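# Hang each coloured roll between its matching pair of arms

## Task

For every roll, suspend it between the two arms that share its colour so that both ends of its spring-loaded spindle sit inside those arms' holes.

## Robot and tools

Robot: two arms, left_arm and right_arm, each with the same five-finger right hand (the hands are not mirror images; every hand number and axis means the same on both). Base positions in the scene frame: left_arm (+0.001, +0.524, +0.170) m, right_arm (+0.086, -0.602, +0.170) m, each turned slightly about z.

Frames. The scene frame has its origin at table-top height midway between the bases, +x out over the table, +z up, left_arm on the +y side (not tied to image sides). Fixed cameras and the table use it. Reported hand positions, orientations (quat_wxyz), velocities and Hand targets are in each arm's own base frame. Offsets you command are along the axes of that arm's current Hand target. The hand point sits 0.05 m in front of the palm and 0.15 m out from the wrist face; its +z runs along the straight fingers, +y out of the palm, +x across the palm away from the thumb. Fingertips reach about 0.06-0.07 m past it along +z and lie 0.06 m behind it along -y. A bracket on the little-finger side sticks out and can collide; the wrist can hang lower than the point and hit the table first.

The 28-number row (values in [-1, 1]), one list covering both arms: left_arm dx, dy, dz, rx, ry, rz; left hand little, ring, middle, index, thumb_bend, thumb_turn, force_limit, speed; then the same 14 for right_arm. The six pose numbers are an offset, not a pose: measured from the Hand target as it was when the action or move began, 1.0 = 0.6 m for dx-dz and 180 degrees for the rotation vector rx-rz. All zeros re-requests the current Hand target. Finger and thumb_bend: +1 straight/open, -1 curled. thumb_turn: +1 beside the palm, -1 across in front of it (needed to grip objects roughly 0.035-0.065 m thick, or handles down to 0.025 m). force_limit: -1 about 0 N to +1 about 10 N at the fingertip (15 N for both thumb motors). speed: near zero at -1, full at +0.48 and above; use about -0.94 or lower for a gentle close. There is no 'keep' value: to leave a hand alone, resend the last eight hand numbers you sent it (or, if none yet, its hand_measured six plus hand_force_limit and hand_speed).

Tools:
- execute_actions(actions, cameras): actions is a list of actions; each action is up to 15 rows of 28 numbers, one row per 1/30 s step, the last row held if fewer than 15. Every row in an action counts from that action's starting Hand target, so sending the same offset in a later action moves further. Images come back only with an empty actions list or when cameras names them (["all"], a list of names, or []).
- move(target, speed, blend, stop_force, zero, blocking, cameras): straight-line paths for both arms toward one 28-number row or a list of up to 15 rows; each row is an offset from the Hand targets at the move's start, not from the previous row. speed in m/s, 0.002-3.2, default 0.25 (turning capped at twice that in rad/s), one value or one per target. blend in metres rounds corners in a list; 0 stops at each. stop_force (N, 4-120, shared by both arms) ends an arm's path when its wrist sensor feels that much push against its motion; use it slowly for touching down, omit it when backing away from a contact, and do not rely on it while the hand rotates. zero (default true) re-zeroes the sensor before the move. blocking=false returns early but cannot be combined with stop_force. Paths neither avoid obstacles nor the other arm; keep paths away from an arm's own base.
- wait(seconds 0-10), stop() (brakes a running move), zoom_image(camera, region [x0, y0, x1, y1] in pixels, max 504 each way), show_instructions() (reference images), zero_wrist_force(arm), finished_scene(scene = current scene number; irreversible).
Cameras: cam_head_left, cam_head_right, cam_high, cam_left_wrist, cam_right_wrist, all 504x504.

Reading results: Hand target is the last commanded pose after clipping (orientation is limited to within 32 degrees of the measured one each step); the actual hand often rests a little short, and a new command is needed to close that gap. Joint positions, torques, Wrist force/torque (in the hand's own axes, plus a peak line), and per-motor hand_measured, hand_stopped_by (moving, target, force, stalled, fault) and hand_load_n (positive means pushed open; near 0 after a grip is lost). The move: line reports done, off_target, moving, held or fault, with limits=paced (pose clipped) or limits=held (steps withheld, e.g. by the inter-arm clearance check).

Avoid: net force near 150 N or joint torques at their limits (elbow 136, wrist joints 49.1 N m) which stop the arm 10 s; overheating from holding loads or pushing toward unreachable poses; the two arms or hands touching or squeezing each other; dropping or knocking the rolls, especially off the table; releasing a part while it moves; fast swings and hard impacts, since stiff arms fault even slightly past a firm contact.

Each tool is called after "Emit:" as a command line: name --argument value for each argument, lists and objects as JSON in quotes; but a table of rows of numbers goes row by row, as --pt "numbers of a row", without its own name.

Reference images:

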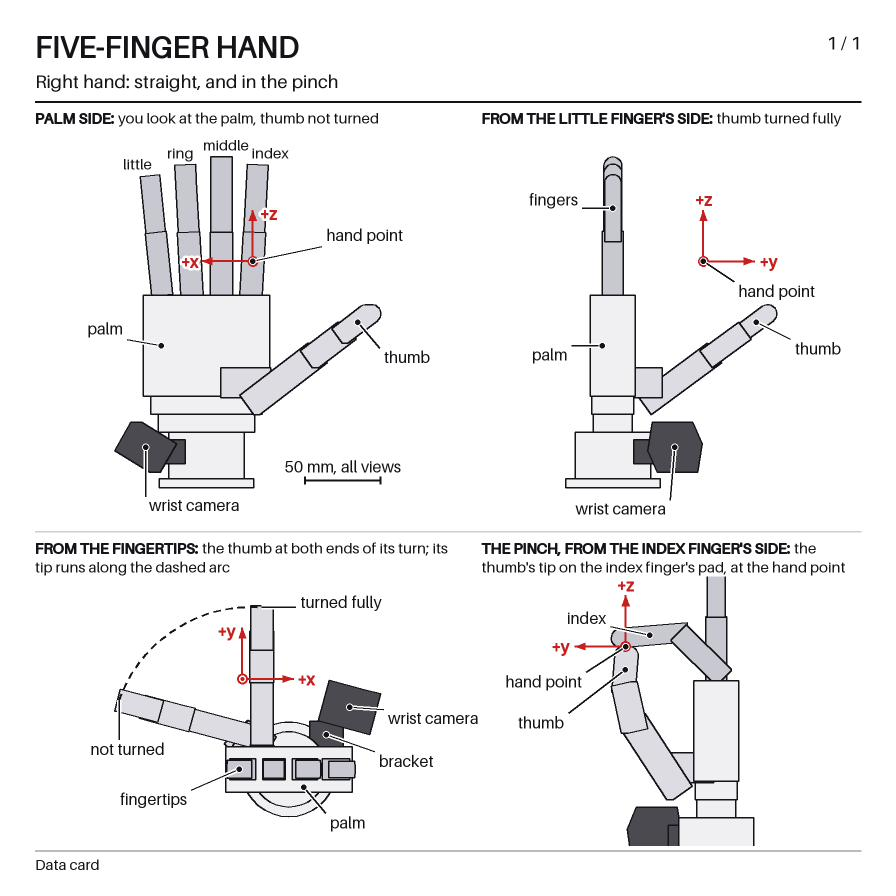

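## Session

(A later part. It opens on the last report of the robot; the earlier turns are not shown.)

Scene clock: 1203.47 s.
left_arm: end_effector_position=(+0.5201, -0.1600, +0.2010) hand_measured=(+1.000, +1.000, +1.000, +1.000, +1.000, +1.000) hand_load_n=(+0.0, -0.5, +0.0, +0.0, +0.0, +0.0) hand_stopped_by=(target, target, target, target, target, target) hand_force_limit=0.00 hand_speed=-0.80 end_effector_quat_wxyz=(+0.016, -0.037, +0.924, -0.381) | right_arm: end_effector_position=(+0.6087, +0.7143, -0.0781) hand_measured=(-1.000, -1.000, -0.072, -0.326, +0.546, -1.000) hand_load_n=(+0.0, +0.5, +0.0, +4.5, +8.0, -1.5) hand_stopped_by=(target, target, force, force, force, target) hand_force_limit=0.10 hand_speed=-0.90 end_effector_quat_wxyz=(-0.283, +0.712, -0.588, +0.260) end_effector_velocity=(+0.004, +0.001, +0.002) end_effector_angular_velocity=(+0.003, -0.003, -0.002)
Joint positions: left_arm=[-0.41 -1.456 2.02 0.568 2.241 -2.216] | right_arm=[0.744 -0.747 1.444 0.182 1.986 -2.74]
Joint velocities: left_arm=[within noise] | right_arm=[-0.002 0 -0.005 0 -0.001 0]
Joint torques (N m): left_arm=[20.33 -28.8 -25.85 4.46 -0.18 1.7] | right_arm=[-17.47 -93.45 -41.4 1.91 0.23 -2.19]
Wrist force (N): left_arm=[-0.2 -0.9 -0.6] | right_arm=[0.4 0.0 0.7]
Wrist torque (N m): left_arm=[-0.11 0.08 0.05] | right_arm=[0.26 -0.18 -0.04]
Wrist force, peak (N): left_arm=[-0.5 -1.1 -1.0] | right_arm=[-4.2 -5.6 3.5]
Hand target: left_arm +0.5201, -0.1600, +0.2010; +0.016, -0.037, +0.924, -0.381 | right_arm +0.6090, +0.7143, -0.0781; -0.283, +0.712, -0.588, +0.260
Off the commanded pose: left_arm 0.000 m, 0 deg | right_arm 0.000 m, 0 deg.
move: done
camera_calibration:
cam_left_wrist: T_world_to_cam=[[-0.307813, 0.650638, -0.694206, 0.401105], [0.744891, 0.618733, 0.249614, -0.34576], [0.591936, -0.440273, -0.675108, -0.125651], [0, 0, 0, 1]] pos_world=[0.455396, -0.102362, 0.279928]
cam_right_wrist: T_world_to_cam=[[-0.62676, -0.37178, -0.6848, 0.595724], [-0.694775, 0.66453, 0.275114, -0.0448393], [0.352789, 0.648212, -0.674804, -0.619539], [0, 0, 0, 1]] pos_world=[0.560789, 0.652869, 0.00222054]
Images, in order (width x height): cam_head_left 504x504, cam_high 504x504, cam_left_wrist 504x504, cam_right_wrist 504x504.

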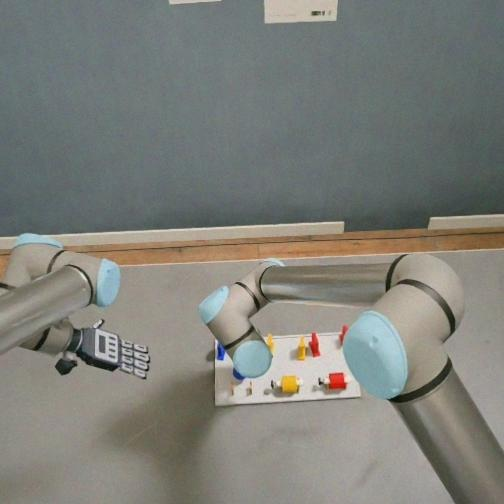

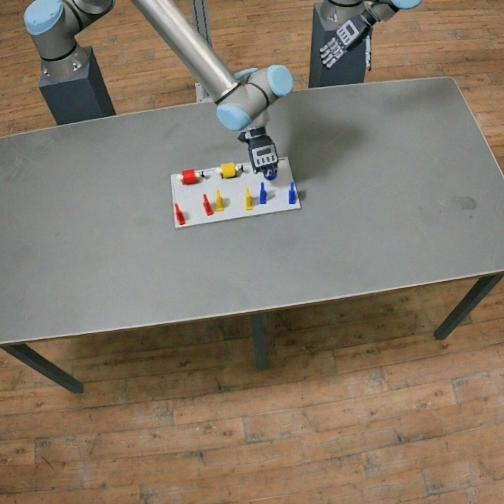

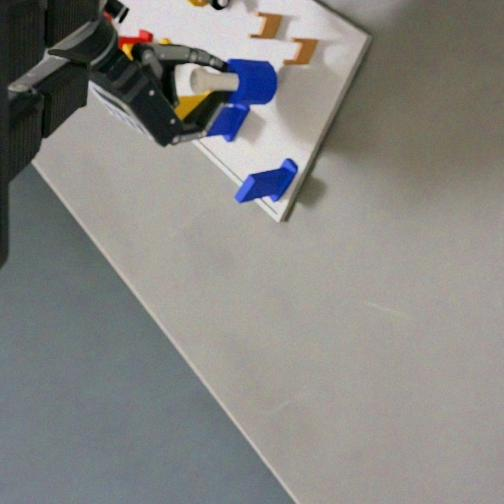

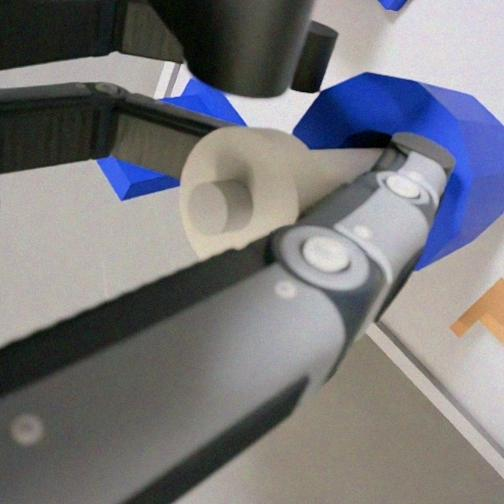

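Emit:
move --pt "0 0 0 0 0 0 1 1 1 1 1 1 0 -0.8 -0.0012 0.0236 0.0235 0 -0.1176 0.1182 -1 -1 -0.5 -0.5 0.2 -1 0.1 -0.9" --speed 0.08 --cameras '["cam_left_wrist","cam_right_wrist","cam_head_left","cam_high"]'

Emit:
zoom_image --camera "cam_left_wrist" --region '[120, 20, 320, 200]'

Emit:
zoom_image --camera "cam_high" --region '[230, 130, 310, 220]'

Emit:
zoom_image --camera "cam_head_left" --region '[205, 325, 285, 405]'

Scene clock: 1220.53 s.
left_arm: end_effector_position=(+0.5201, -0.1600, +0.2010) hand_measured=(+1.000, +1.000, +1.000, +1.000, +1.000, +1.000) hand_load_n=(+0.0, +0.0, +0.0, +0.0, +0.0, +0.0) hand_stopped_by=(target, target, target, target, target, target) hand_force_limit=0.00 hand_speed=-0.80 end_effector_quat_wxyz=(+0.016, -0.037, +0.924, -0.381) | right_arm: end_effector_position=(+0.6091, +0.7141, -0.0981) hand_measured=(-1.000, -1.000, -0.072, -0.326, +0.546, -1.000) hand_load_n=(+0.0, +0.0, +0.0, +4.0, +8.0, -1.5) hand_stopped_by=(target, target, force, force, force, target) hand_force_limit=0.10 hand_speed=-0.90 end_effector_quat_wxyz=(-0.429, +0.627, -0.647, +0.069)
Joint positions: left_arm=[-0.41 -1.456 2.02 0.568 2.241 -2.216] | right_arm=[0.612 -0.805 1.676 -0.198 1.572 -2.499]
Joint torques (N m): left_arm=[22.66 -28.98 -25.7 4.46 -0.27 1.64] | right_arm=[19.42 -89.55 -38.63 2.61 3.66 -3.28]
Wrist force (N): left_arm=[-0.5 -0.5 -0.6] | right_arm=[0.4 -0.3 0.3]
Wrist torque (N m): left_arm=[-0.05 0.14 0.05] | right_arm=[0.16 -0.12 0.13]
Wrist force, peak (N): left_arm=[-0.2 -1.1 -1.1] | right_arm=[0.3 -0.1 1.5]
Hand target: left_arm +0.5201, -0.1600, +0.2010; +0.016, -0.037, +0.924, -0.381 | right_arm +0.6090, +0.7143, -0.0981; -0.429, +0.627, -0.647, +0.069
Off the commanded pose: left_arm 0.000 m, 0 deg | right_arm 0.000 m, 0 deg.
move: done
camera_calibration:
cam_left_wrist: T_world_to_cam=[[-0.307813, 0.650638, -0.694206, 0.401105], [0.744891, 0.618733, 0.249614, -0.34576], [0.591936, -0.440273, -0.675108, -0.125651], [0, 0, 0, 1]] pos_world=[0.455396, -0.102362, 0.279928]
cam_right_wrist: T_world_to_cam=[[-0.69241, -0.000503896, -0.721504, 0.353437], [-0.652727, 0.42654, 0.626108, 0.139823], [0.307435, 0.904468, -0.295669, -0.751174], [0, 0, 0, 1]] pos_world=[0.566927, 0.619952, -0.0546368]
Images, in order (width x height): cam_head_left 504x504, cam_high 504x504, cam_left_wrist 504x504, cam_right_wrist 504x504.

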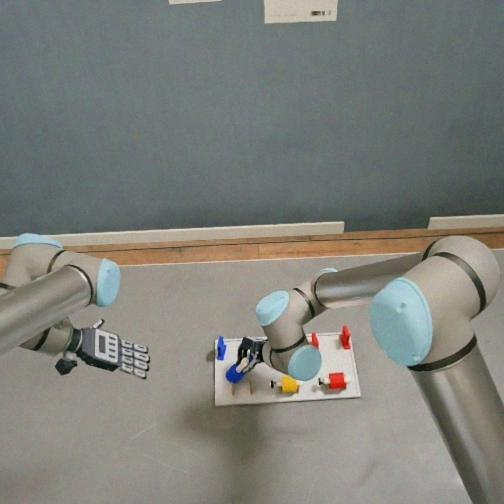

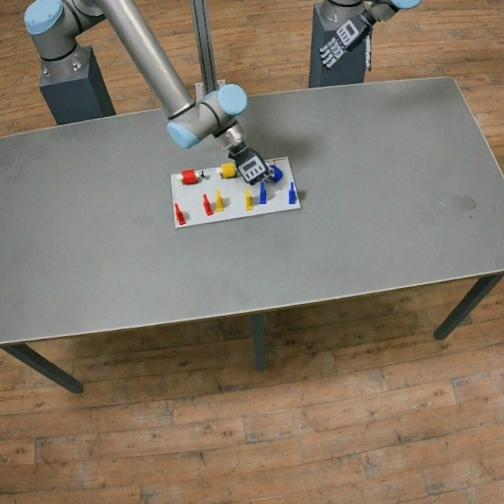

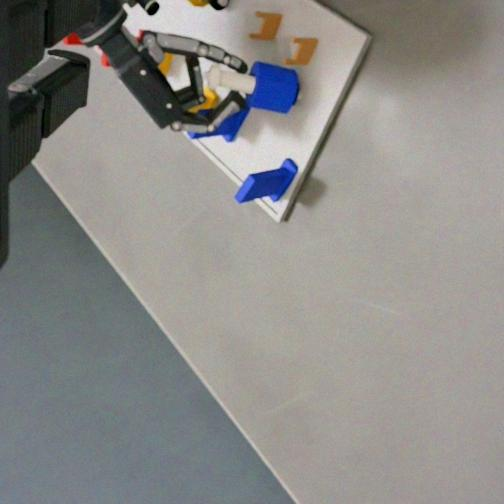

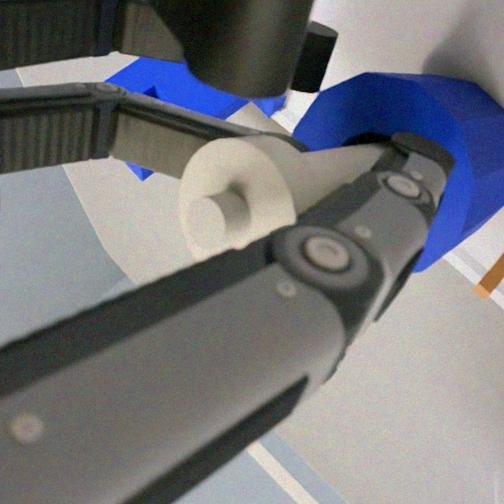

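Scaled by 2.520 from the camera's 504x504 image, which has a finer 720x720 frame.

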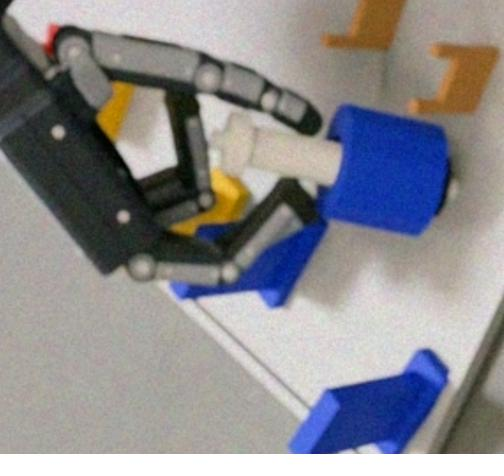

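Scaled by 5.600 from the camera's 504x504 image, which has a finer 720x720 frame.

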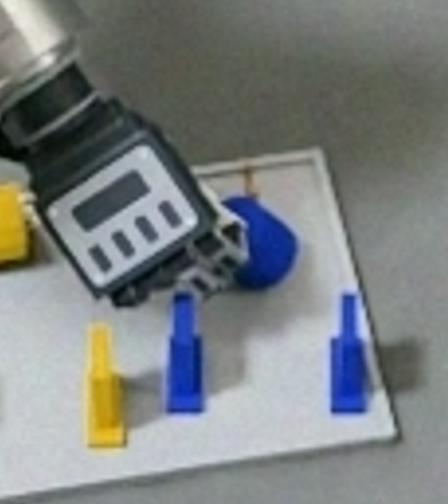

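Scaled by 6.300 from the camera's 504x504 image, which has a finer 720x720 frame.

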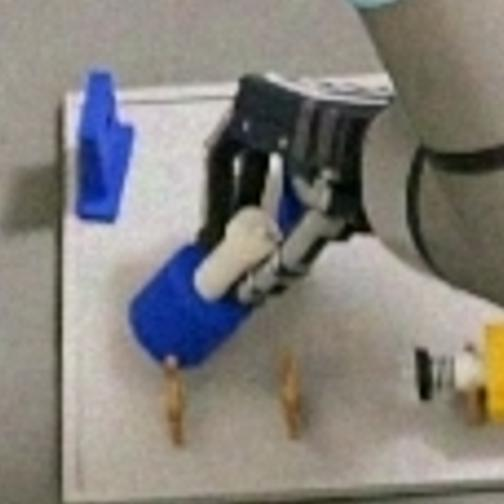

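Emit:
move --pt "0 0 0 0 0 0 1 1 1 1 1 1 0 -0.8 -0.0208 0.0018 0.0139 0 0 0 -1 -1 -0.5 -0.5 0.2 -1 0.1 -0.9" --pt "0 0 0 0 0 0 1 1 1 1 1 1 0 -0.8 0.0027 0.0332 0.0450 0 0 0 -1 -1 -0.5 -0.5 0.2 -1 0.1 -0.9" --speed 0.03 --stop_force 4 --cameras '["cam_left_wrist","cam_right_wrist","cam_head_left","cam_high"]'

Emit:
zoom_image --camera "cam_left_wrist" --region '[120, 20, 320, 200]'

Emit:
zoom_image --camera "cam_head_left" --region '[205, 325, 285, 405]'

Scene clock: 1242.43 s.
left_arm: end_effector_position=(+0.5201, -0.1600, +0.2010) hand_measured=(+1.000, +1.000, +1.000, +1.000, +1.000, +1.000) hand_load_n=(+0.0, +0.0, +0.0, +0.0, +0.0, +0.0) hand_stopped_by=(target, target, target, target, target, target) hand_force_limit=0.00 hand_speed=-0.80 end_effector_quat_wxyz=(+0.016, -0.037, +0.924, -0.381) | right_arm: end_effector_position=(+0.6115, +0.7286, -0.0982) hand_measured=(-1.000, -1.000, -0.072, -0.326, +0.546, -1.000) hand_load_n=(-0.5, -0.5, +0.0, +4.0, +8.0, -1.5) hand_stopped_by=(target, target, force, force, force, target) hand_force_limit=0.10 hand_speed=-0.90 end_effector_quat_wxyz=(-0.429, +0.627, -0.647, +0.069)
Joint positions: left_arm=[-0.41 -1.456 2.02 0.568 2.241 -2.216] | right_arm=[0.626 -0.791 1.646 -0.183 1.583 -2.49]
Joint torques (N m): left_arm=[21.91 -29.55 -25.25 4.46 0.05 1.76] | right_arm=[-24.19 -105.86 -21.93 -1.47 -1.23 -3.25]
Wrist force (N): left_arm=[-0.3 -0.9 -0.6] | right_arm=[-0.4 2.3 -3.0]
Wrist torque (N m): left_arm=[-0.11 0.11 0.04] | right_arm=[0.29 0.05 0.16]
Wrist force, peak (N): left_arm=[-0.8 -1.0 -0.9] | right_arm=[3.8 -1.9 -10.7]
Hand target: left_arm +0.5201, -0.1600, +0.2010; +0.016, -0.037, +0.924, -0.381 | right_arm +0.6115, +0.7286, -0.0982; -0.429, +0.627, -0.647, +0.069 (not the last commanded pose)
Off the commanded pose: left_arm 0.000 m, 0 deg | right_arm 0.030 m, 0 deg.
move: contact (right_arm); path passed 0 of 2 targets
camera_calibration:
cam_left_wrist: T_world_to_cam=[[-0.307813, 0.650638, -0.694206, 0.401105], [0.744891, 0.618733, 0.249614, -0.34576], [0.591936, -0.440273, -0.675108, -0.125651], [0, 0, 0, 1]] pos_world=[0.455396, -0.102362, 0.279928]
cam_right_wrist: T_world_to_cam=[[-0.692288, -0.00081478, -0.721621, 0.355085], [-0.652959, 0.426436, 0.625937, 0.135519], [0.307215, 0.904517, -0.295749, -0.764997], [0, 0, 0, 1]] pos_world=[0.569327, 0.634452, -0.0548363]
Images, in order (width x height): cam_head_left 504x504, cam_high 504x504, cam_left_wrist 504x504, cam_right_wrist 504x504.

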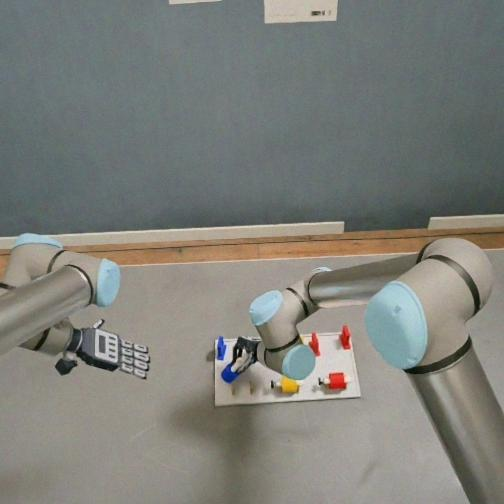

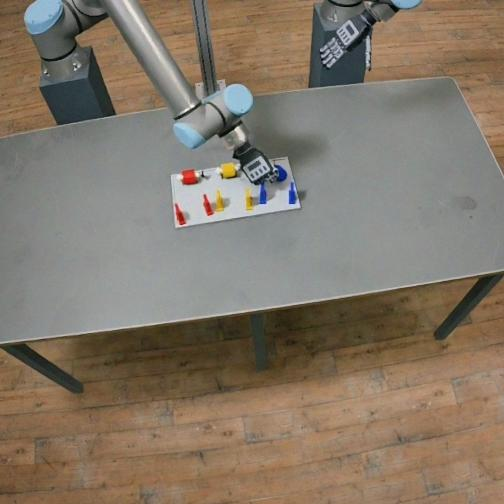

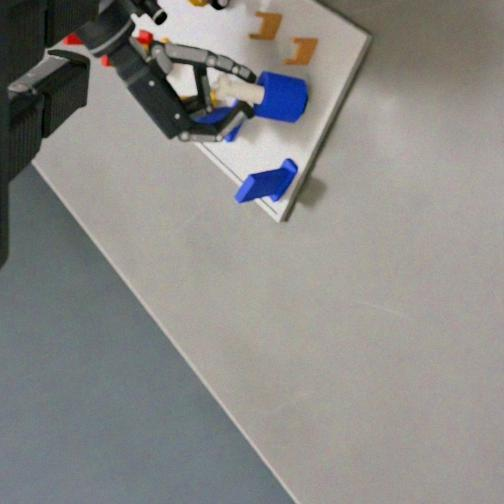

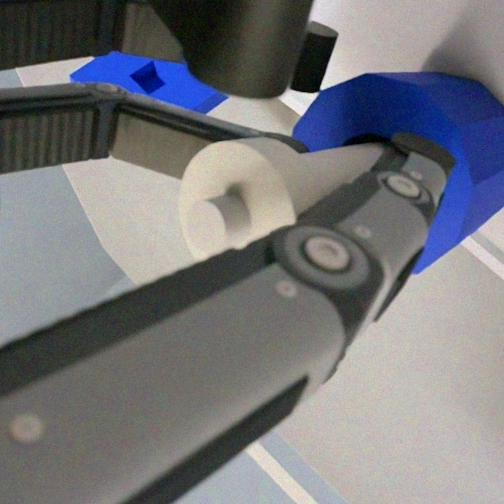

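Scaled by 2.520 from the camera's 504x504 image, which has a finer 720x720 frame.

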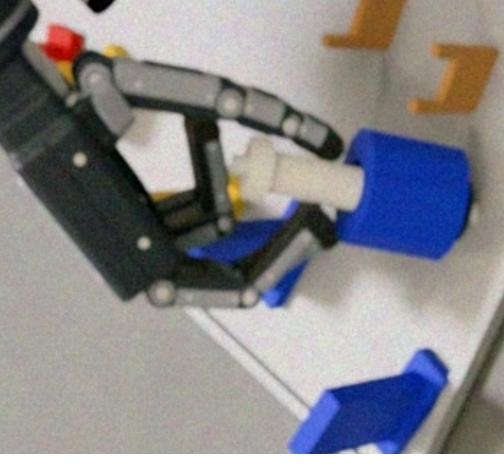

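Scaled by 6.300 from the camera's 504x504 image, which has a finer 720x720 frame.

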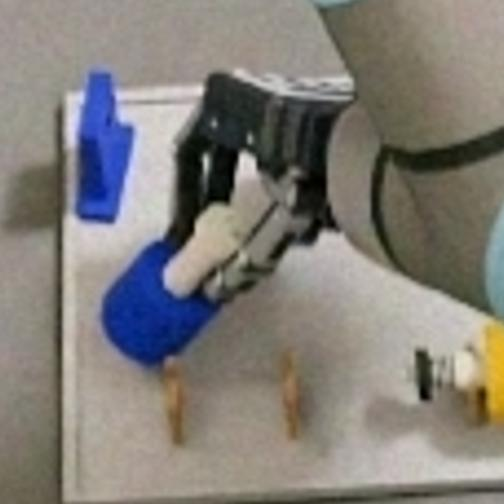

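Emit:
move --pt "0 0 0 0 0 0 1 1 1 1 1 1 0 -0.8 -0.0312 -0.0418 -0.0416 0 0 0 -1 -1 -0.5 -0.5 0.2 -1 0.1 -0.9" --pt "0 0 0 0 0 0 1 1 1 1 1 1 0 -0.8 -0.0746 0.1713 -0.2234 0 0 0 -1 -1 -0.5 -0.5 0.2 -1 0.1 -0.9" --speed 0.06 --cameras '["cam_left_wrist","cam_right_wrist","cam_head_left","cam_high"]'

Emit:
zoom_image --camera "cam_head_left" --region '[190, 330, 310, 450]'

Scene clock: 1264.43 s.
left_arm: end_effector_position=(+0.5201, -0.1600, +0.2010) hand_measured=(+1.000, +1.000, +1.000, +1.000, +1.000, +1.000) hand_load_n=(+0.0, +0.0, +0.0, +0.0, +0.0, +0.0) hand_stopped_by=(target, target, target, target, target, target) hand_force_limit=0.00 hand_speed=-0.80 end_effector_quat_wxyz=(+0.016, -0.037, +0.924, -0.381) | right_arm: end_effector_position=(+0.4412, +0.7284, -0.0582) hand_measured=(-1.000, -1.000, -0.072, -0.326, +0.546, -1.000) hand_load_n=(+0.0, +0.0, +0.0, +5.0, +8.0, -1.5) hand_stopped_by=(target, target, force, force, force, target) hand_force_limit=0.10 hand_speed=-0.90 end_effector_quat_wxyz=(-0.429, +0.627, -0.647, +0.069)
Joint positions: left_arm=[-0.41 -1.456 2.02 0.568 2.241 -2.216] | right_arm=[0.789 -0.948 1.865 -0.237 1.71 -2.388]
Joint torques (N m): left_arm=[21.86 -27.85 -26.68 4.35 -0.11 1.37] | right_arm=[-19.2 -69.63 -36.51 2.74 -1.93 -2.86]
Wrist force (N): left_arm=[-0.6 -0.6 -0.3] | right_arm=[0.9 -0.4 -0.1]
Wrist torque (N m): left_arm=[-0.07 0.13 0.04] | right_arm=[0.16 -0.29 -0.06]
Wrist force, peak (N): left_arm=[-0.3 -0.9 -1.2] | right_arm=[-0.5 2.5 -3.2]
Hand target: left_arm +0.5201, -0.1600, +0.2010; +0.016, -0.037, +0.924, -0.381 | right_arm +0.4414, +0.7284, -0.0582; -0.429, +0.627, -0.647, +0.069
Off the commanded pose: left_arm 0.000 m, 0 deg | right_arm 0.000 m, 0 deg.
move: done
camera_calibration:
cam_left_wrist: T_world_to_cam=[[-0.307813, 0.650638, -0.694206, 0.401105], [0.744891, 0.618733, 0.249614, -0.34576], [0.591936, -0.440273, -0.675108, -0.125651], [0, 0, 0, 1]] pos_world=[0.455396, -0.102362, 0.279928]
cam_right_wrist: T_world_to_cam=[[-0.692245, -0.000686907, -0.721662, 0.266026], [-0.652958, 0.426438, 0.625936, -0.000697098], [0.307315, 0.904516, -0.295648, -0.700675], [0, 0, 0, 1]] pos_world=[0.399028, 0.634252, -0.0147361]
Images, in order (width x height): cam_head_left 504x504, cam_high 504x504, cam_left_wrist 504x504, cam_right_wrist 504x504.

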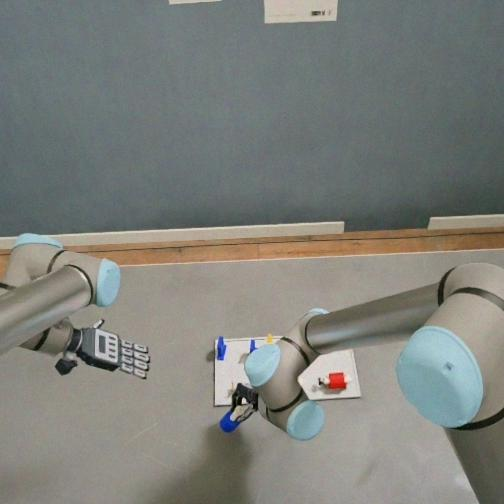

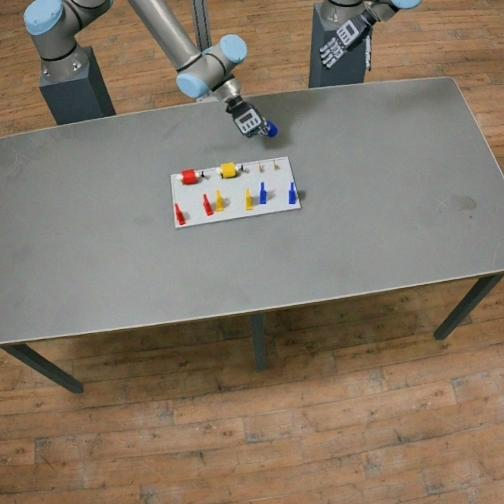

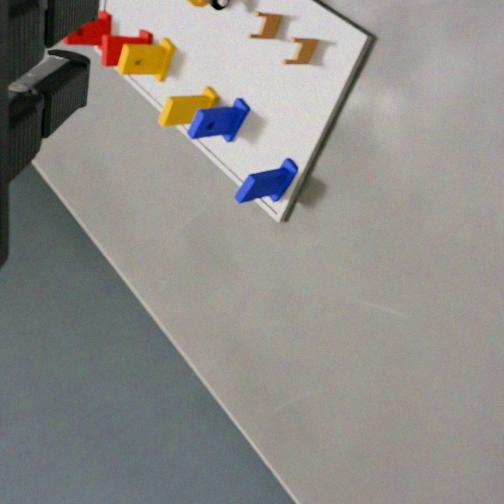

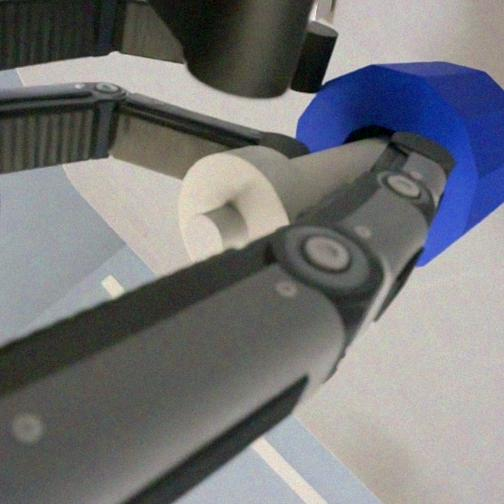

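Scaled by 4.200 from the camera's 504x504 image, which has a finer 720x720 frame.

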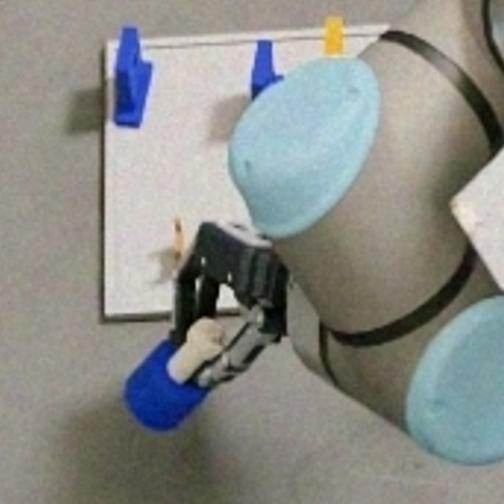

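Emit:
move --pt "0 0 0 0 0 0 1 1 1 1 1 1 0 -0.8 -0.0153 0.0752 -0.0642 0 0 0 -1 -1 -0.5 -0.5 0.2 -1 0.1 -0.9" --pt "0 0 0 0 0 0 1 1 1 1 1 1 0 -0.8 0.0550 0.1693 0.0293 0 0 0 -1 -1 -0.5 -0.5 0.2 -1 0.1 -0.9" --speed '[0.06, 0.03]' --stop_force 4 --cameras '["cam_right_wrist","cam_head_left","cam_high"]'

Emit:
zoom_image --camera "cam_head_left" --region '[190, 350, 310, 470]'

Scene clock: 1276.53 s.
left_arm: end_effector_position=(+0.5201, -0.1600, +0.2010) hand_measured=(+1.000, +1.000, +1.000, +1.000, +1.000, +1.000) hand_load_n=(+0.0, +0.0, +0.0, +0.0, +0.0, +0.0) hand_stopped_by=(target, target, target, target, target, target) hand_force_limit=0.00 hand_speed=-0.80 end_effector_quat_wxyz=(+0.016, -0.037, +0.924, -0.381) | right_arm: end_effector_position=(+0.3814, +0.7283, -0.1362) hand_measured=(-1.000, -1.000, -0.072, -0.326, +0.544, -1.000) hand_load_n=(+0.0, +0.0, -2.0, +3.5, +5.5, -1.0) hand_stopped_by=(target, target, force, force, force, target) hand_force_limit=0.10 hand_speed=-0.90 end_effector_quat_wxyz=(-0.429, +0.627, -0.647, +0.069)
Joint positions: left_arm=[-0.41 -1.456 2.02 0.568 2.241 -2.216] | right_arm=[0.86 -0.861 1.924 -0.375 1.766 -2.342]
Joint torques (N m): left_arm=[23.77 -28.91 -25.8 4.46 0.11 1.55] | right_arm=[-5.39 -72.89 -10.76 -0.21 -1.72 -3.36]
Wrist force (N): left_arm=[-0.4 -0.7 -0.6] | right_arm=[-1.6 -2.9 -1.3]
Wrist torque (N m): left_arm=[-0.08 0.11 0.05] | right_arm=[0.02 -0.12 0.02]
Wrist force, peak (N): left_arm=[-0.8 -1.1 -0.8] | right_arm=[-5.8 -13.4 -8.0]
Hand target: left_arm +0.5201, -0.1600, +0.2010; +0.016, -0.037, +0.924, -0.381 | right_arm +0.3814, +0.7283, -0.1362; -0.429, +0.627, -0.647, +0.069 (not the last commanded pose)
Off the commanded pose: left_arm 0.000 m, 0 deg | right_arm 0.012 m, 0 deg.
move: contact (right_arm); path passed 1 of 2 targets
camera_calibration:
cam_right_wrist: T_world_to_cam=[[-0.692289, -0.00081404, -0.721619, 0.168367], [-0.652958, 0.426436, 0.625938, 0.00918579], [0.307215, 0.904517, -0.295749, -0.705274], [0, 0, 0, 1]] pos_world=[0.339227, 0.634152, -0.0928364]
Images, in order (width x height): cam_head_left 504x504, cam_high 504x504, cam_right_wrist 504x504.

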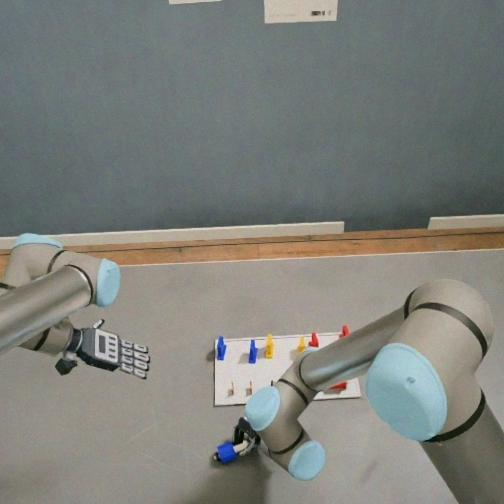

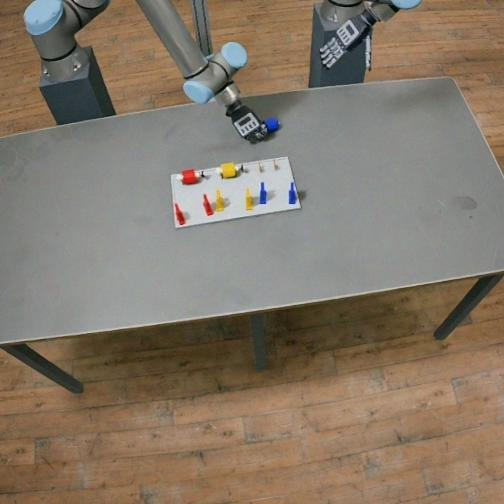

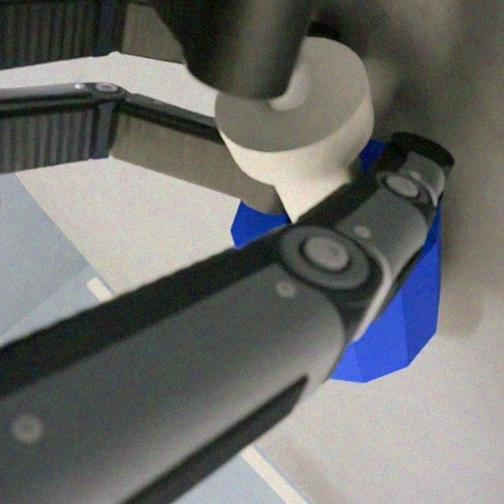

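Scaled by 4.200 from the camera's 504x504 image, which has a finer 720x720 frame.

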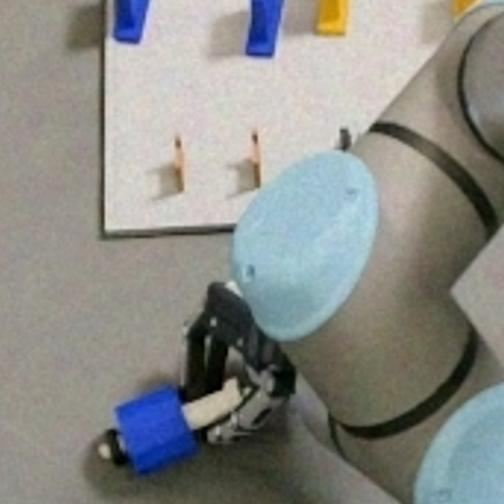

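Emit:
move --target '[0,0,0,0,0,0,1,1,1,1,1,1,0,-0.8,0,0,0,0,0,0,-1,-1,0.35,0.35,0.95,-1,0.0,-0.6]' --cameras '["cam_right_wrist","cam_head_left"]'

Emit:
zoom_image --camera "cam_head_left" --region '[190, 350, 310, 470]'

Scene clock: 1285.47 s.
left_arm: end_effector_position=(+0.5201, -0.1600, +0.2010) hand_measured=(+1.000, +1.000, +1.000, +1.000, +1.000, +1.000) hand_load_n=(+0.0, +0.0, +0.0, +0.0, +0.0, +0.0) hand_stopped_by=(target, target, target, target, target, target) hand_force_limit=0.00 hand_speed=-0.80 end_effector_quat_wxyz=(+0.016, -0.037, +0.924, -0.381) | right_arm: end_effector_position=(+0.3814, +0.7283, -0.1362) hand_measured=(-1.000, -1.000, -0.024, +0.350, +0.950, -1.000) hand_load_n=(+0.0, +0.0, -17.0, +0.0, +0.0, +0.0) hand_stopped_by=(target, target, stalled, target, target, target) hand_force_limit=0.00 hand_speed=-0.60 end_effector_quat_wxyz=(-0.429, +0.627, -0.647, +0.069)
Joint positions: left_arm=[-0.41 -1.456 2.02 0.568 2.241 -2.216] | right_arm=[0.86 -0.861 1.924 -0.375 1.766 -2.342]
Joint torques (N m): left_arm=[21.24 -29.38 -26.45 4.05 0.23 1.49] | right_arm=[13.88 -69.46 -12.13 3.48 -1.3 -3.18]
Wrist force (N): left_arm=[-0.3 -1.0 -0.7] | right_arm=[-8.2 -11.6 -14.2]
Wrist torque (N m): left_arm=[-0.12 0.11 0.04] | right_arm=[0.10 0.06 -0.14]
Wrist force, peak (N): left_arm=[-0.7 -1.3 -0.8] | right_arm=[-8.2 -11.6 -15.7]
Hand target: left_arm +0.5201, -0.1600, +0.2010; +0.016, -0.037, +0.924, -0.381 | right_arm +0.3814, +0.7283, -0.1362; -0.429, +0.627, -0.647, +0.069
Off the commanded pose: left_arm 0.000 m, 0 deg | right_arm 0.000 m, 0 deg.
move: done
camera_calibration:
cam_right_wrist: T_world_to_cam=[[-0.69231, -0.000877392, -0.721599, 0.168416], [-0.652979, 0.426377, 0.625957, 0.00923182], [0.307124, 0.904545, -0.295758, -0.705261], [0, 0, 0, 1]] pos_world=[0.339227, 0.634152, -0.0928364]
Images, in order (width x height): cam_head_left 504x504, cam_right_wrist 504x504.

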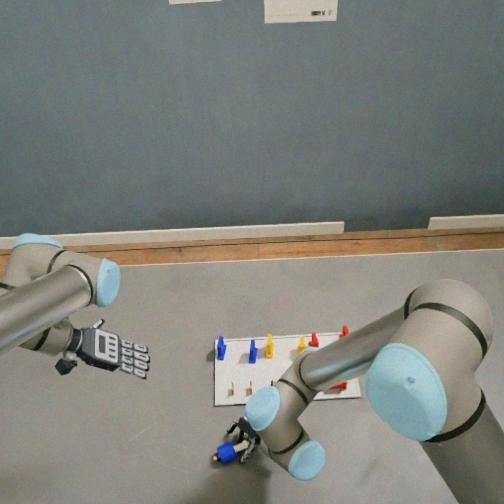

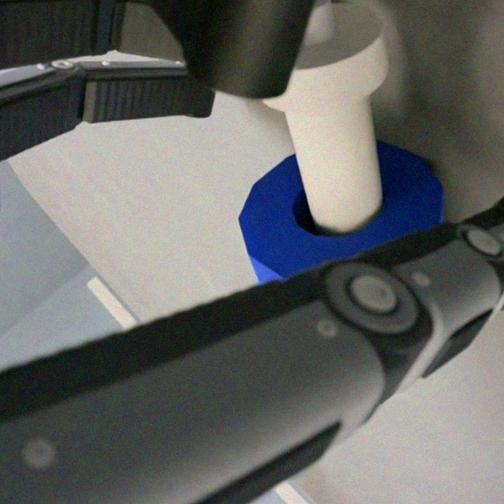

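Scaled by 4.200 from the camera's 504x504 image, which has a finer 720x720 frame.

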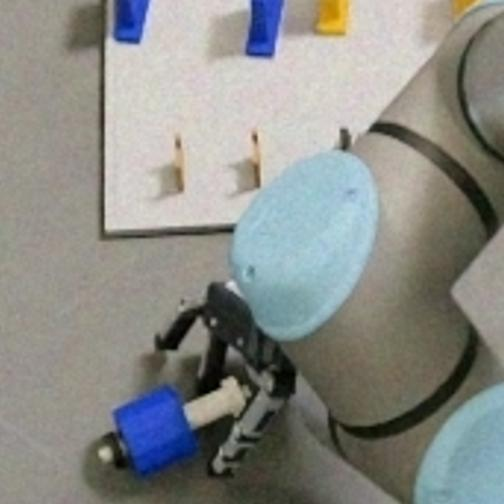

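Emit:
move --target '[0,0,0,0,0,0,1,1,1,1,1,1,0,-0.8,-0.0312,-0.0418,-0.0416,0,0,0,-1,-1,0.35,0.35,0.95,-1,0.0,-0.6]' --speed 0.05 --cameras '["cam_right_wrist","cam_head_left"]'

Emit:
zoom_image --camera "cam_head_left" --region '[190, 350, 310, 470]'

Scene clock: 1292.03 s.
left_arm: end_effector_position=(+0.5201, -0.1600, +0.2010) hand_measured=(+1.000, +1.000, +1.000, +1.000, +1.000, +1.000) hand_load_n=(+0.0, +0.0, +0.0, +0.0, +0.0, +0.0) hand_stopped_by=(target, target, target, target, target, target) hand_force_limit=0.00 hand_speed=-0.80 end_effector_quat_wxyz=(+0.016, -0.037, +0.924, -0.381) | right_arm: end_effector_position=(+0.3813, +0.7283, -0.0961) hand_measured=(-1.000, -1.000, -0.022, +0.350, +0.950, -1.000) hand_load_n=(+0.0, +0.0, +0.0, +0.0, +0.0, +0.0) hand_stopped_by=(target, target, stalled, target, target, target) hand_force_limit=0.00 hand_speed=-0.60 end_effector_quat_wxyz=(-0.429, +0.627, -0.647, +0.069) end_effector_velocity=(+0.000, +0.000, -0.003) end_effector_angular_velocity=(+0.001, -0.001, +0.000)
Joint positions: left_arm=[-0.41 -1.456 2.02 0.568 2.241 -2.216] | right_arm=[0.86 -0.921 1.926 -0.317 1.766 -2.342]
Joint velocities: left_arm=[within noise] | right_arm=[0 0.004 0 -0.006 0 0]
Joint torques (N m): left_arm=[20.52 -29.32 -26.3 4.54 0.26 1.51] | right_arm=[-11.17 -71.52 -19.26 -0.57 -0.08 -3.07]
Wrist force (N): left_arm=[0.3 -0.9 -0.7] | right_arm=[0.3 -1.0 0.8]
Wrist torque (N m): left_arm=[-0.11 0.02 0.08] | right_arm=[0.00 -0.20 0.04]
Wrist force, peak (N): left_arm=[-0.3 -1.2 -1.1] | right_arm=[-8.6 -11.9 -14.7]
Hand target: left_arm +0.5201, -0.1600, +0.2010; +0.016, -0.037, +0.924, -0.381 | right_arm +0.3814, +0.7283, -0.0962; -0.429, +0.627, -0.647, +0.069
Off the commanded pose: left_arm 0.000 m, 0 deg | right_arm 0.000 m, 0 deg.
move: done
camera_calibration:
cam_right_wrist: T_world_to_cam=[[-0.692333, -0.000941907, -0.721578, 0.197333], [-0.652959, 0.426434, 0.625939, -0.0159778], [0.307115, 0.904518, -0.295849, -0.693355], [0, 0, 0, 1]] pos_world=[0.339127, 0.634152, -0.0527366]
Images, in order (width x height): cam_head_left 504x504, cam_right_wrist 504x504.

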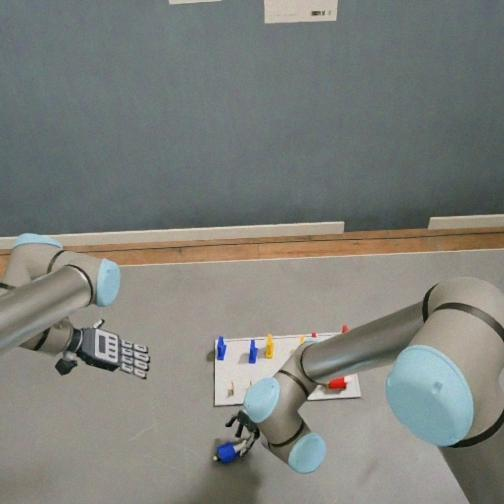

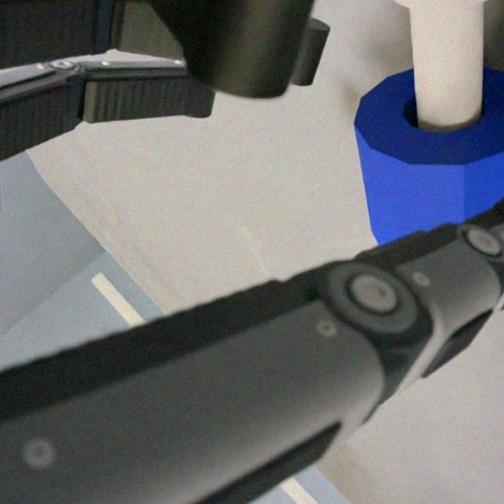

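Scaled by 4.200 from the camera's 504x504 image, which has a finer 720x720 frame.

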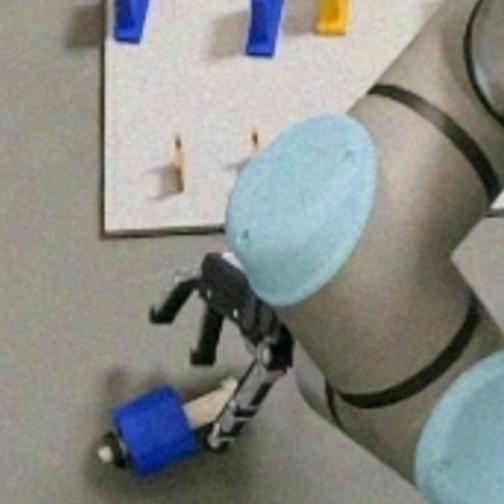

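Emit:
move --target '[0,0,0,0,0,0,1,1,1,1,1,1,0,-0.8,-0.0546,-0.0732,-0.0727,-0.0201,0.0546,-0.1793,0.35,0.35,0.35,0.35,1,-1,0.0,-0.5]' --speed 0.1 --cameras '["cam_right_wrist","cam_left_wrist","cam_head_left","cam_high"]'

Emit:
zoom_image --camera "cam_head_left" --region '[190, 350, 310, 470]'

Scene clock: 1323.00 s.
left_arm: end_effector_position=(+0.5201, -0.1600, +0.2010) hand_measured=(+1.000, +1.000, +1.000, +1.000, +1.000, +1.000) hand_load_n=(+0.0, +0.0, +0.0, +0.0, +0.0, +0.0) hand_stopped_by=(target, target, target, target, target, target) hand_force_limit=0.00 hand_speed=-0.80 end_effector_quat_wxyz=(+0.016, -0.037, +0.924, -0.381) | right_arm: end_effector_position=(+0.3813, +0.7284, -0.0261) hand_measured=(+0.350, +0.350, -0.022, +0.350, +1.000, -1.000) hand_load_n=(+0.0, +0.0, +0.0, +0.0, +0.0, +0.0) hand_stopped_by=(target, target, stalled, target, target, target) hand_force_limit=0.00 hand_speed=-0.50 end_effector_quat_wxyz=(-0.317, +0.787, -0.483, +0.218)
Joint positions: left_arm=[-0.41 -1.456 2.02 0.568 2.241 -2.216] | right_arm=[0.935 -0.96 1.73 0.081 1.929 -2.813]
Joint torques (N m): left_arm=[20.53 -29.53 -26.85 4.37 0.05 1.14] | right_arm=[-18.86 -72.21 -22.7 -0.2 -1.73 3.03]
Wrist force (N): left_arm=[-0.1 -0.4 -0.5] | right_arm=[0.1 -0.8 0.4]
Wrist torque (N m): left_arm=[-0.05 0.07 0.07] | right_arm=[0.07 -0.08 0.02]
Wrist force, peak (N): left_arm=[-0.8 -0.7 -1.2] | right_arm=[-0.2 -1.5 0.4]
Hand target: left_arm +0.5201, -0.1600, +0.2010; +0.016, -0.037, +0.924, -0.381 | right_arm +0.3814, +0.7283, -0.0262; -0.317, +0.787, -0.483, +0.218
Off the commanded pose: left_arm 0.000 m, 0 deg | right_arm 0.000 m, 0 deg.
move: done
camera_calibration:
cam_left_wrist: T_world_to_cam=[[-0.307813, 0.650638, -0.694206, 0.401105], [0.744891, 0.618733, 0.249614, -0.34576], [0.591936, -0.440273, -0.675108, -0.125651], [0, 0, 0, 1]] pos_world=[0.455396, -0.102362, 0.279928]
cam_right_wrist: T_world_to_cam=[[-0.49954, -0.530563, -0.684809, 0.561166], [-0.851361, 0.446799, 0.274872, -0.00826765], [0.160135, 0.720329, -0.674894, -0.492437], [0, 0, 0, 1]] pos_world=[0.352143, 0.656144, 0.0542212]
Images, in order (width x height): cam_head_left 504x504, cam_high 504x504, cam_left_wrist 504x504, cam_right_wrist 504x504.

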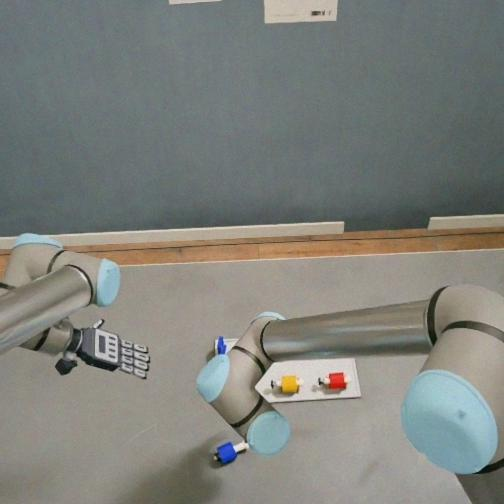

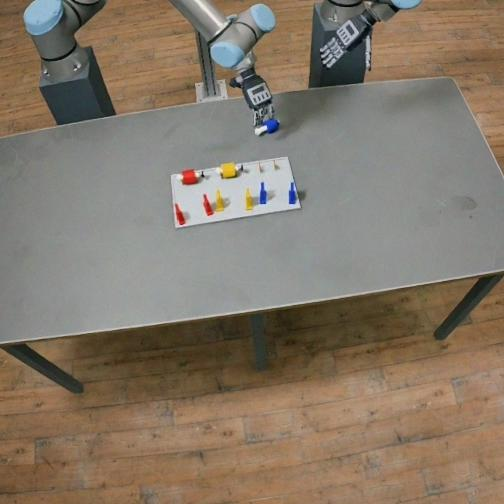

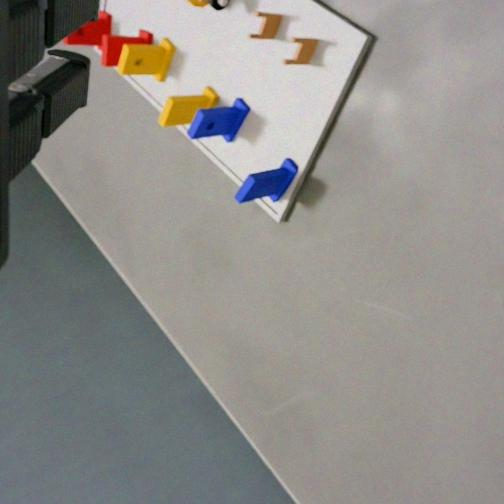

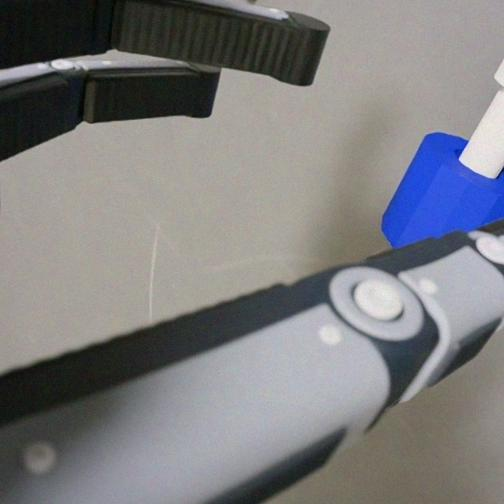

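Scaled by 4.200 from the camera's 504x504 image, which has a finer 720x720 frame.

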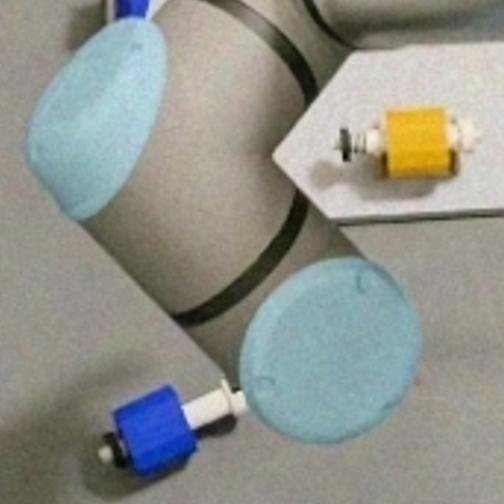

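Emit:
move --target '[0,0,0,0,0,0,1,1,1,1,1,1,0,-0.8,-0.0830,0.0547,0.0353,0,0,0,0.36,0.36,0.36,0.36,1,-1,0.0,-0.5]' --speed 0.08 --cameras '["cam_right_wrist","cam_head_left","cam_high"]'

Emit:
zoom_image --camera "cam_high" --region '[225, 90, 305, 150]'

Scene clock: 1376.87 s.
left_arm: end_effector_position=(+0.5201, -0.1600, +0.2010) hand_measured=(+1.000, +1.000, +1.000, +1.000, +1.000, +1.000) hand_load_n=(+0.0, +0.0, +0.0, +0.0, +0.0, +0.0) hand_stopped_by=(target, target, target, target, target, target) hand_force_limit=0.00 hand_speed=-0.80 end_effector_quat_wxyz=(+0.016, -0.037, +0.924, -0.381) | right_arm: end_effector_position=(+0.3528, +0.7684, -0.0662) hand_measured=(+0.360, +0.360, +0.360, +0.360, +1.000, -1.000) hand_load_n=(+0.0, +0.0, +0.0, +0.0, +0.0, +0.0) hand_stopped_by=(target, target, target, target, target, target) hand_force_limit=0.00 hand_speed=-0.50 end_effector_quat_wxyz=(-0.317, +0.787, -0.483, +0.218) end_effector_velocity=(+0.002, -0.002, +0.003) end_effector_angular_velocity=(+0.000, -0.002, +0.001)
Joint positions: left_arm=[-0.41 -1.456 2.02 0.568 2.241 -2.216] | right_arm=[1.002 -0.876 1.673 0.075 1.973 -2.757]
Joint velocities: left_arm=[within noise] | right_arm=[-0.003 -0.006 0.003 0 -0.002 -0.005]
Joint torques (N m): left_arm=[19.66 -28.77 -26.43 4.11 0.5 1.44] | right_arm=[-18.8 -100 -18.9 3.72 -1.69 -3.13]
Wrist force (N): left_arm=[0.3 -0.7 -0.6] | right_arm=[-0.4 -1.5 0.8]
Wrist torque (N m): left_arm=[-0.08 0.02 0.09] | right_arm=[-0.04 0.00 0.00]
Wrist force, peak (N): left_arm=[0.0 -1.0 -1.1] | right_arm=[1.2 -1.5 0.1]
Hand target: left_arm +0.5201, -0.1600, +0.2010; +0.016, -0.037, +0.924, -0.381 | right_arm +0.3529, +0.7682, -0.0662; -0.317, +0.787, -0.483, +0.218
Off the commanded pose: left_arm 0.000 m, 0 deg | right_arm 0.000 m, 0 deg.
move: done
camera_calibration:
cam_right_wrist: T_world_to_cam=[[-0.499679, -0.530173, -0.685009, 0.540468], [-0.851224, 0.447007, 0.274957, -0.0395716], [0.160429, 0.720487, -0.674656, -0.543957], [0, 0, 0, 1]] pos_world=[0.323643, 0.696144, 0.0141215]
Images, in order (width x height): cam_head_left 504x504, cam_high 504x504, cam_right_wrist 504x504.

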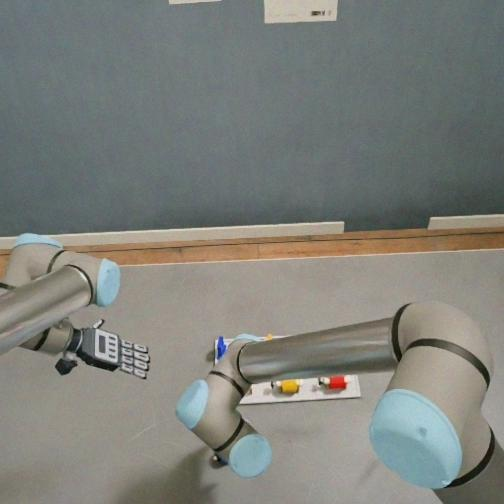

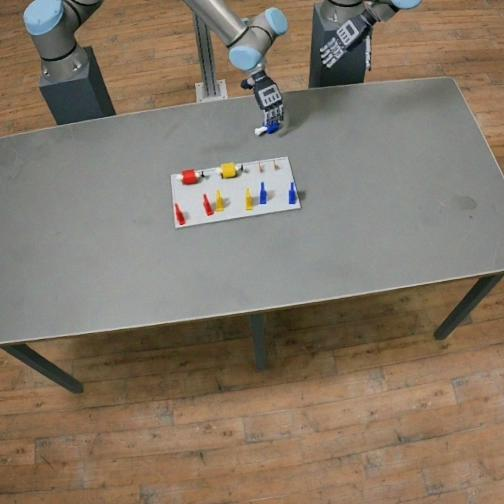

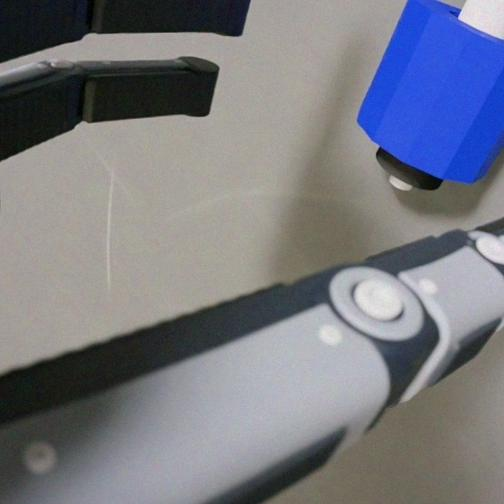

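Scaled by 6.300 from the camera's 504x504 image, which has a finer 720x720 frame.

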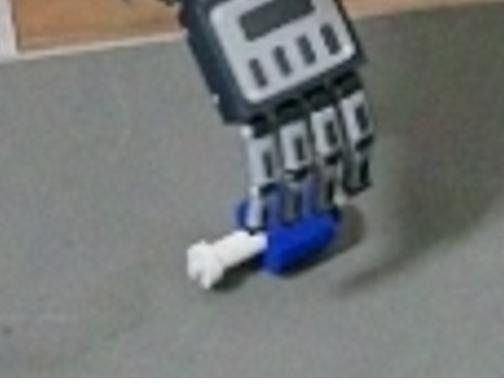

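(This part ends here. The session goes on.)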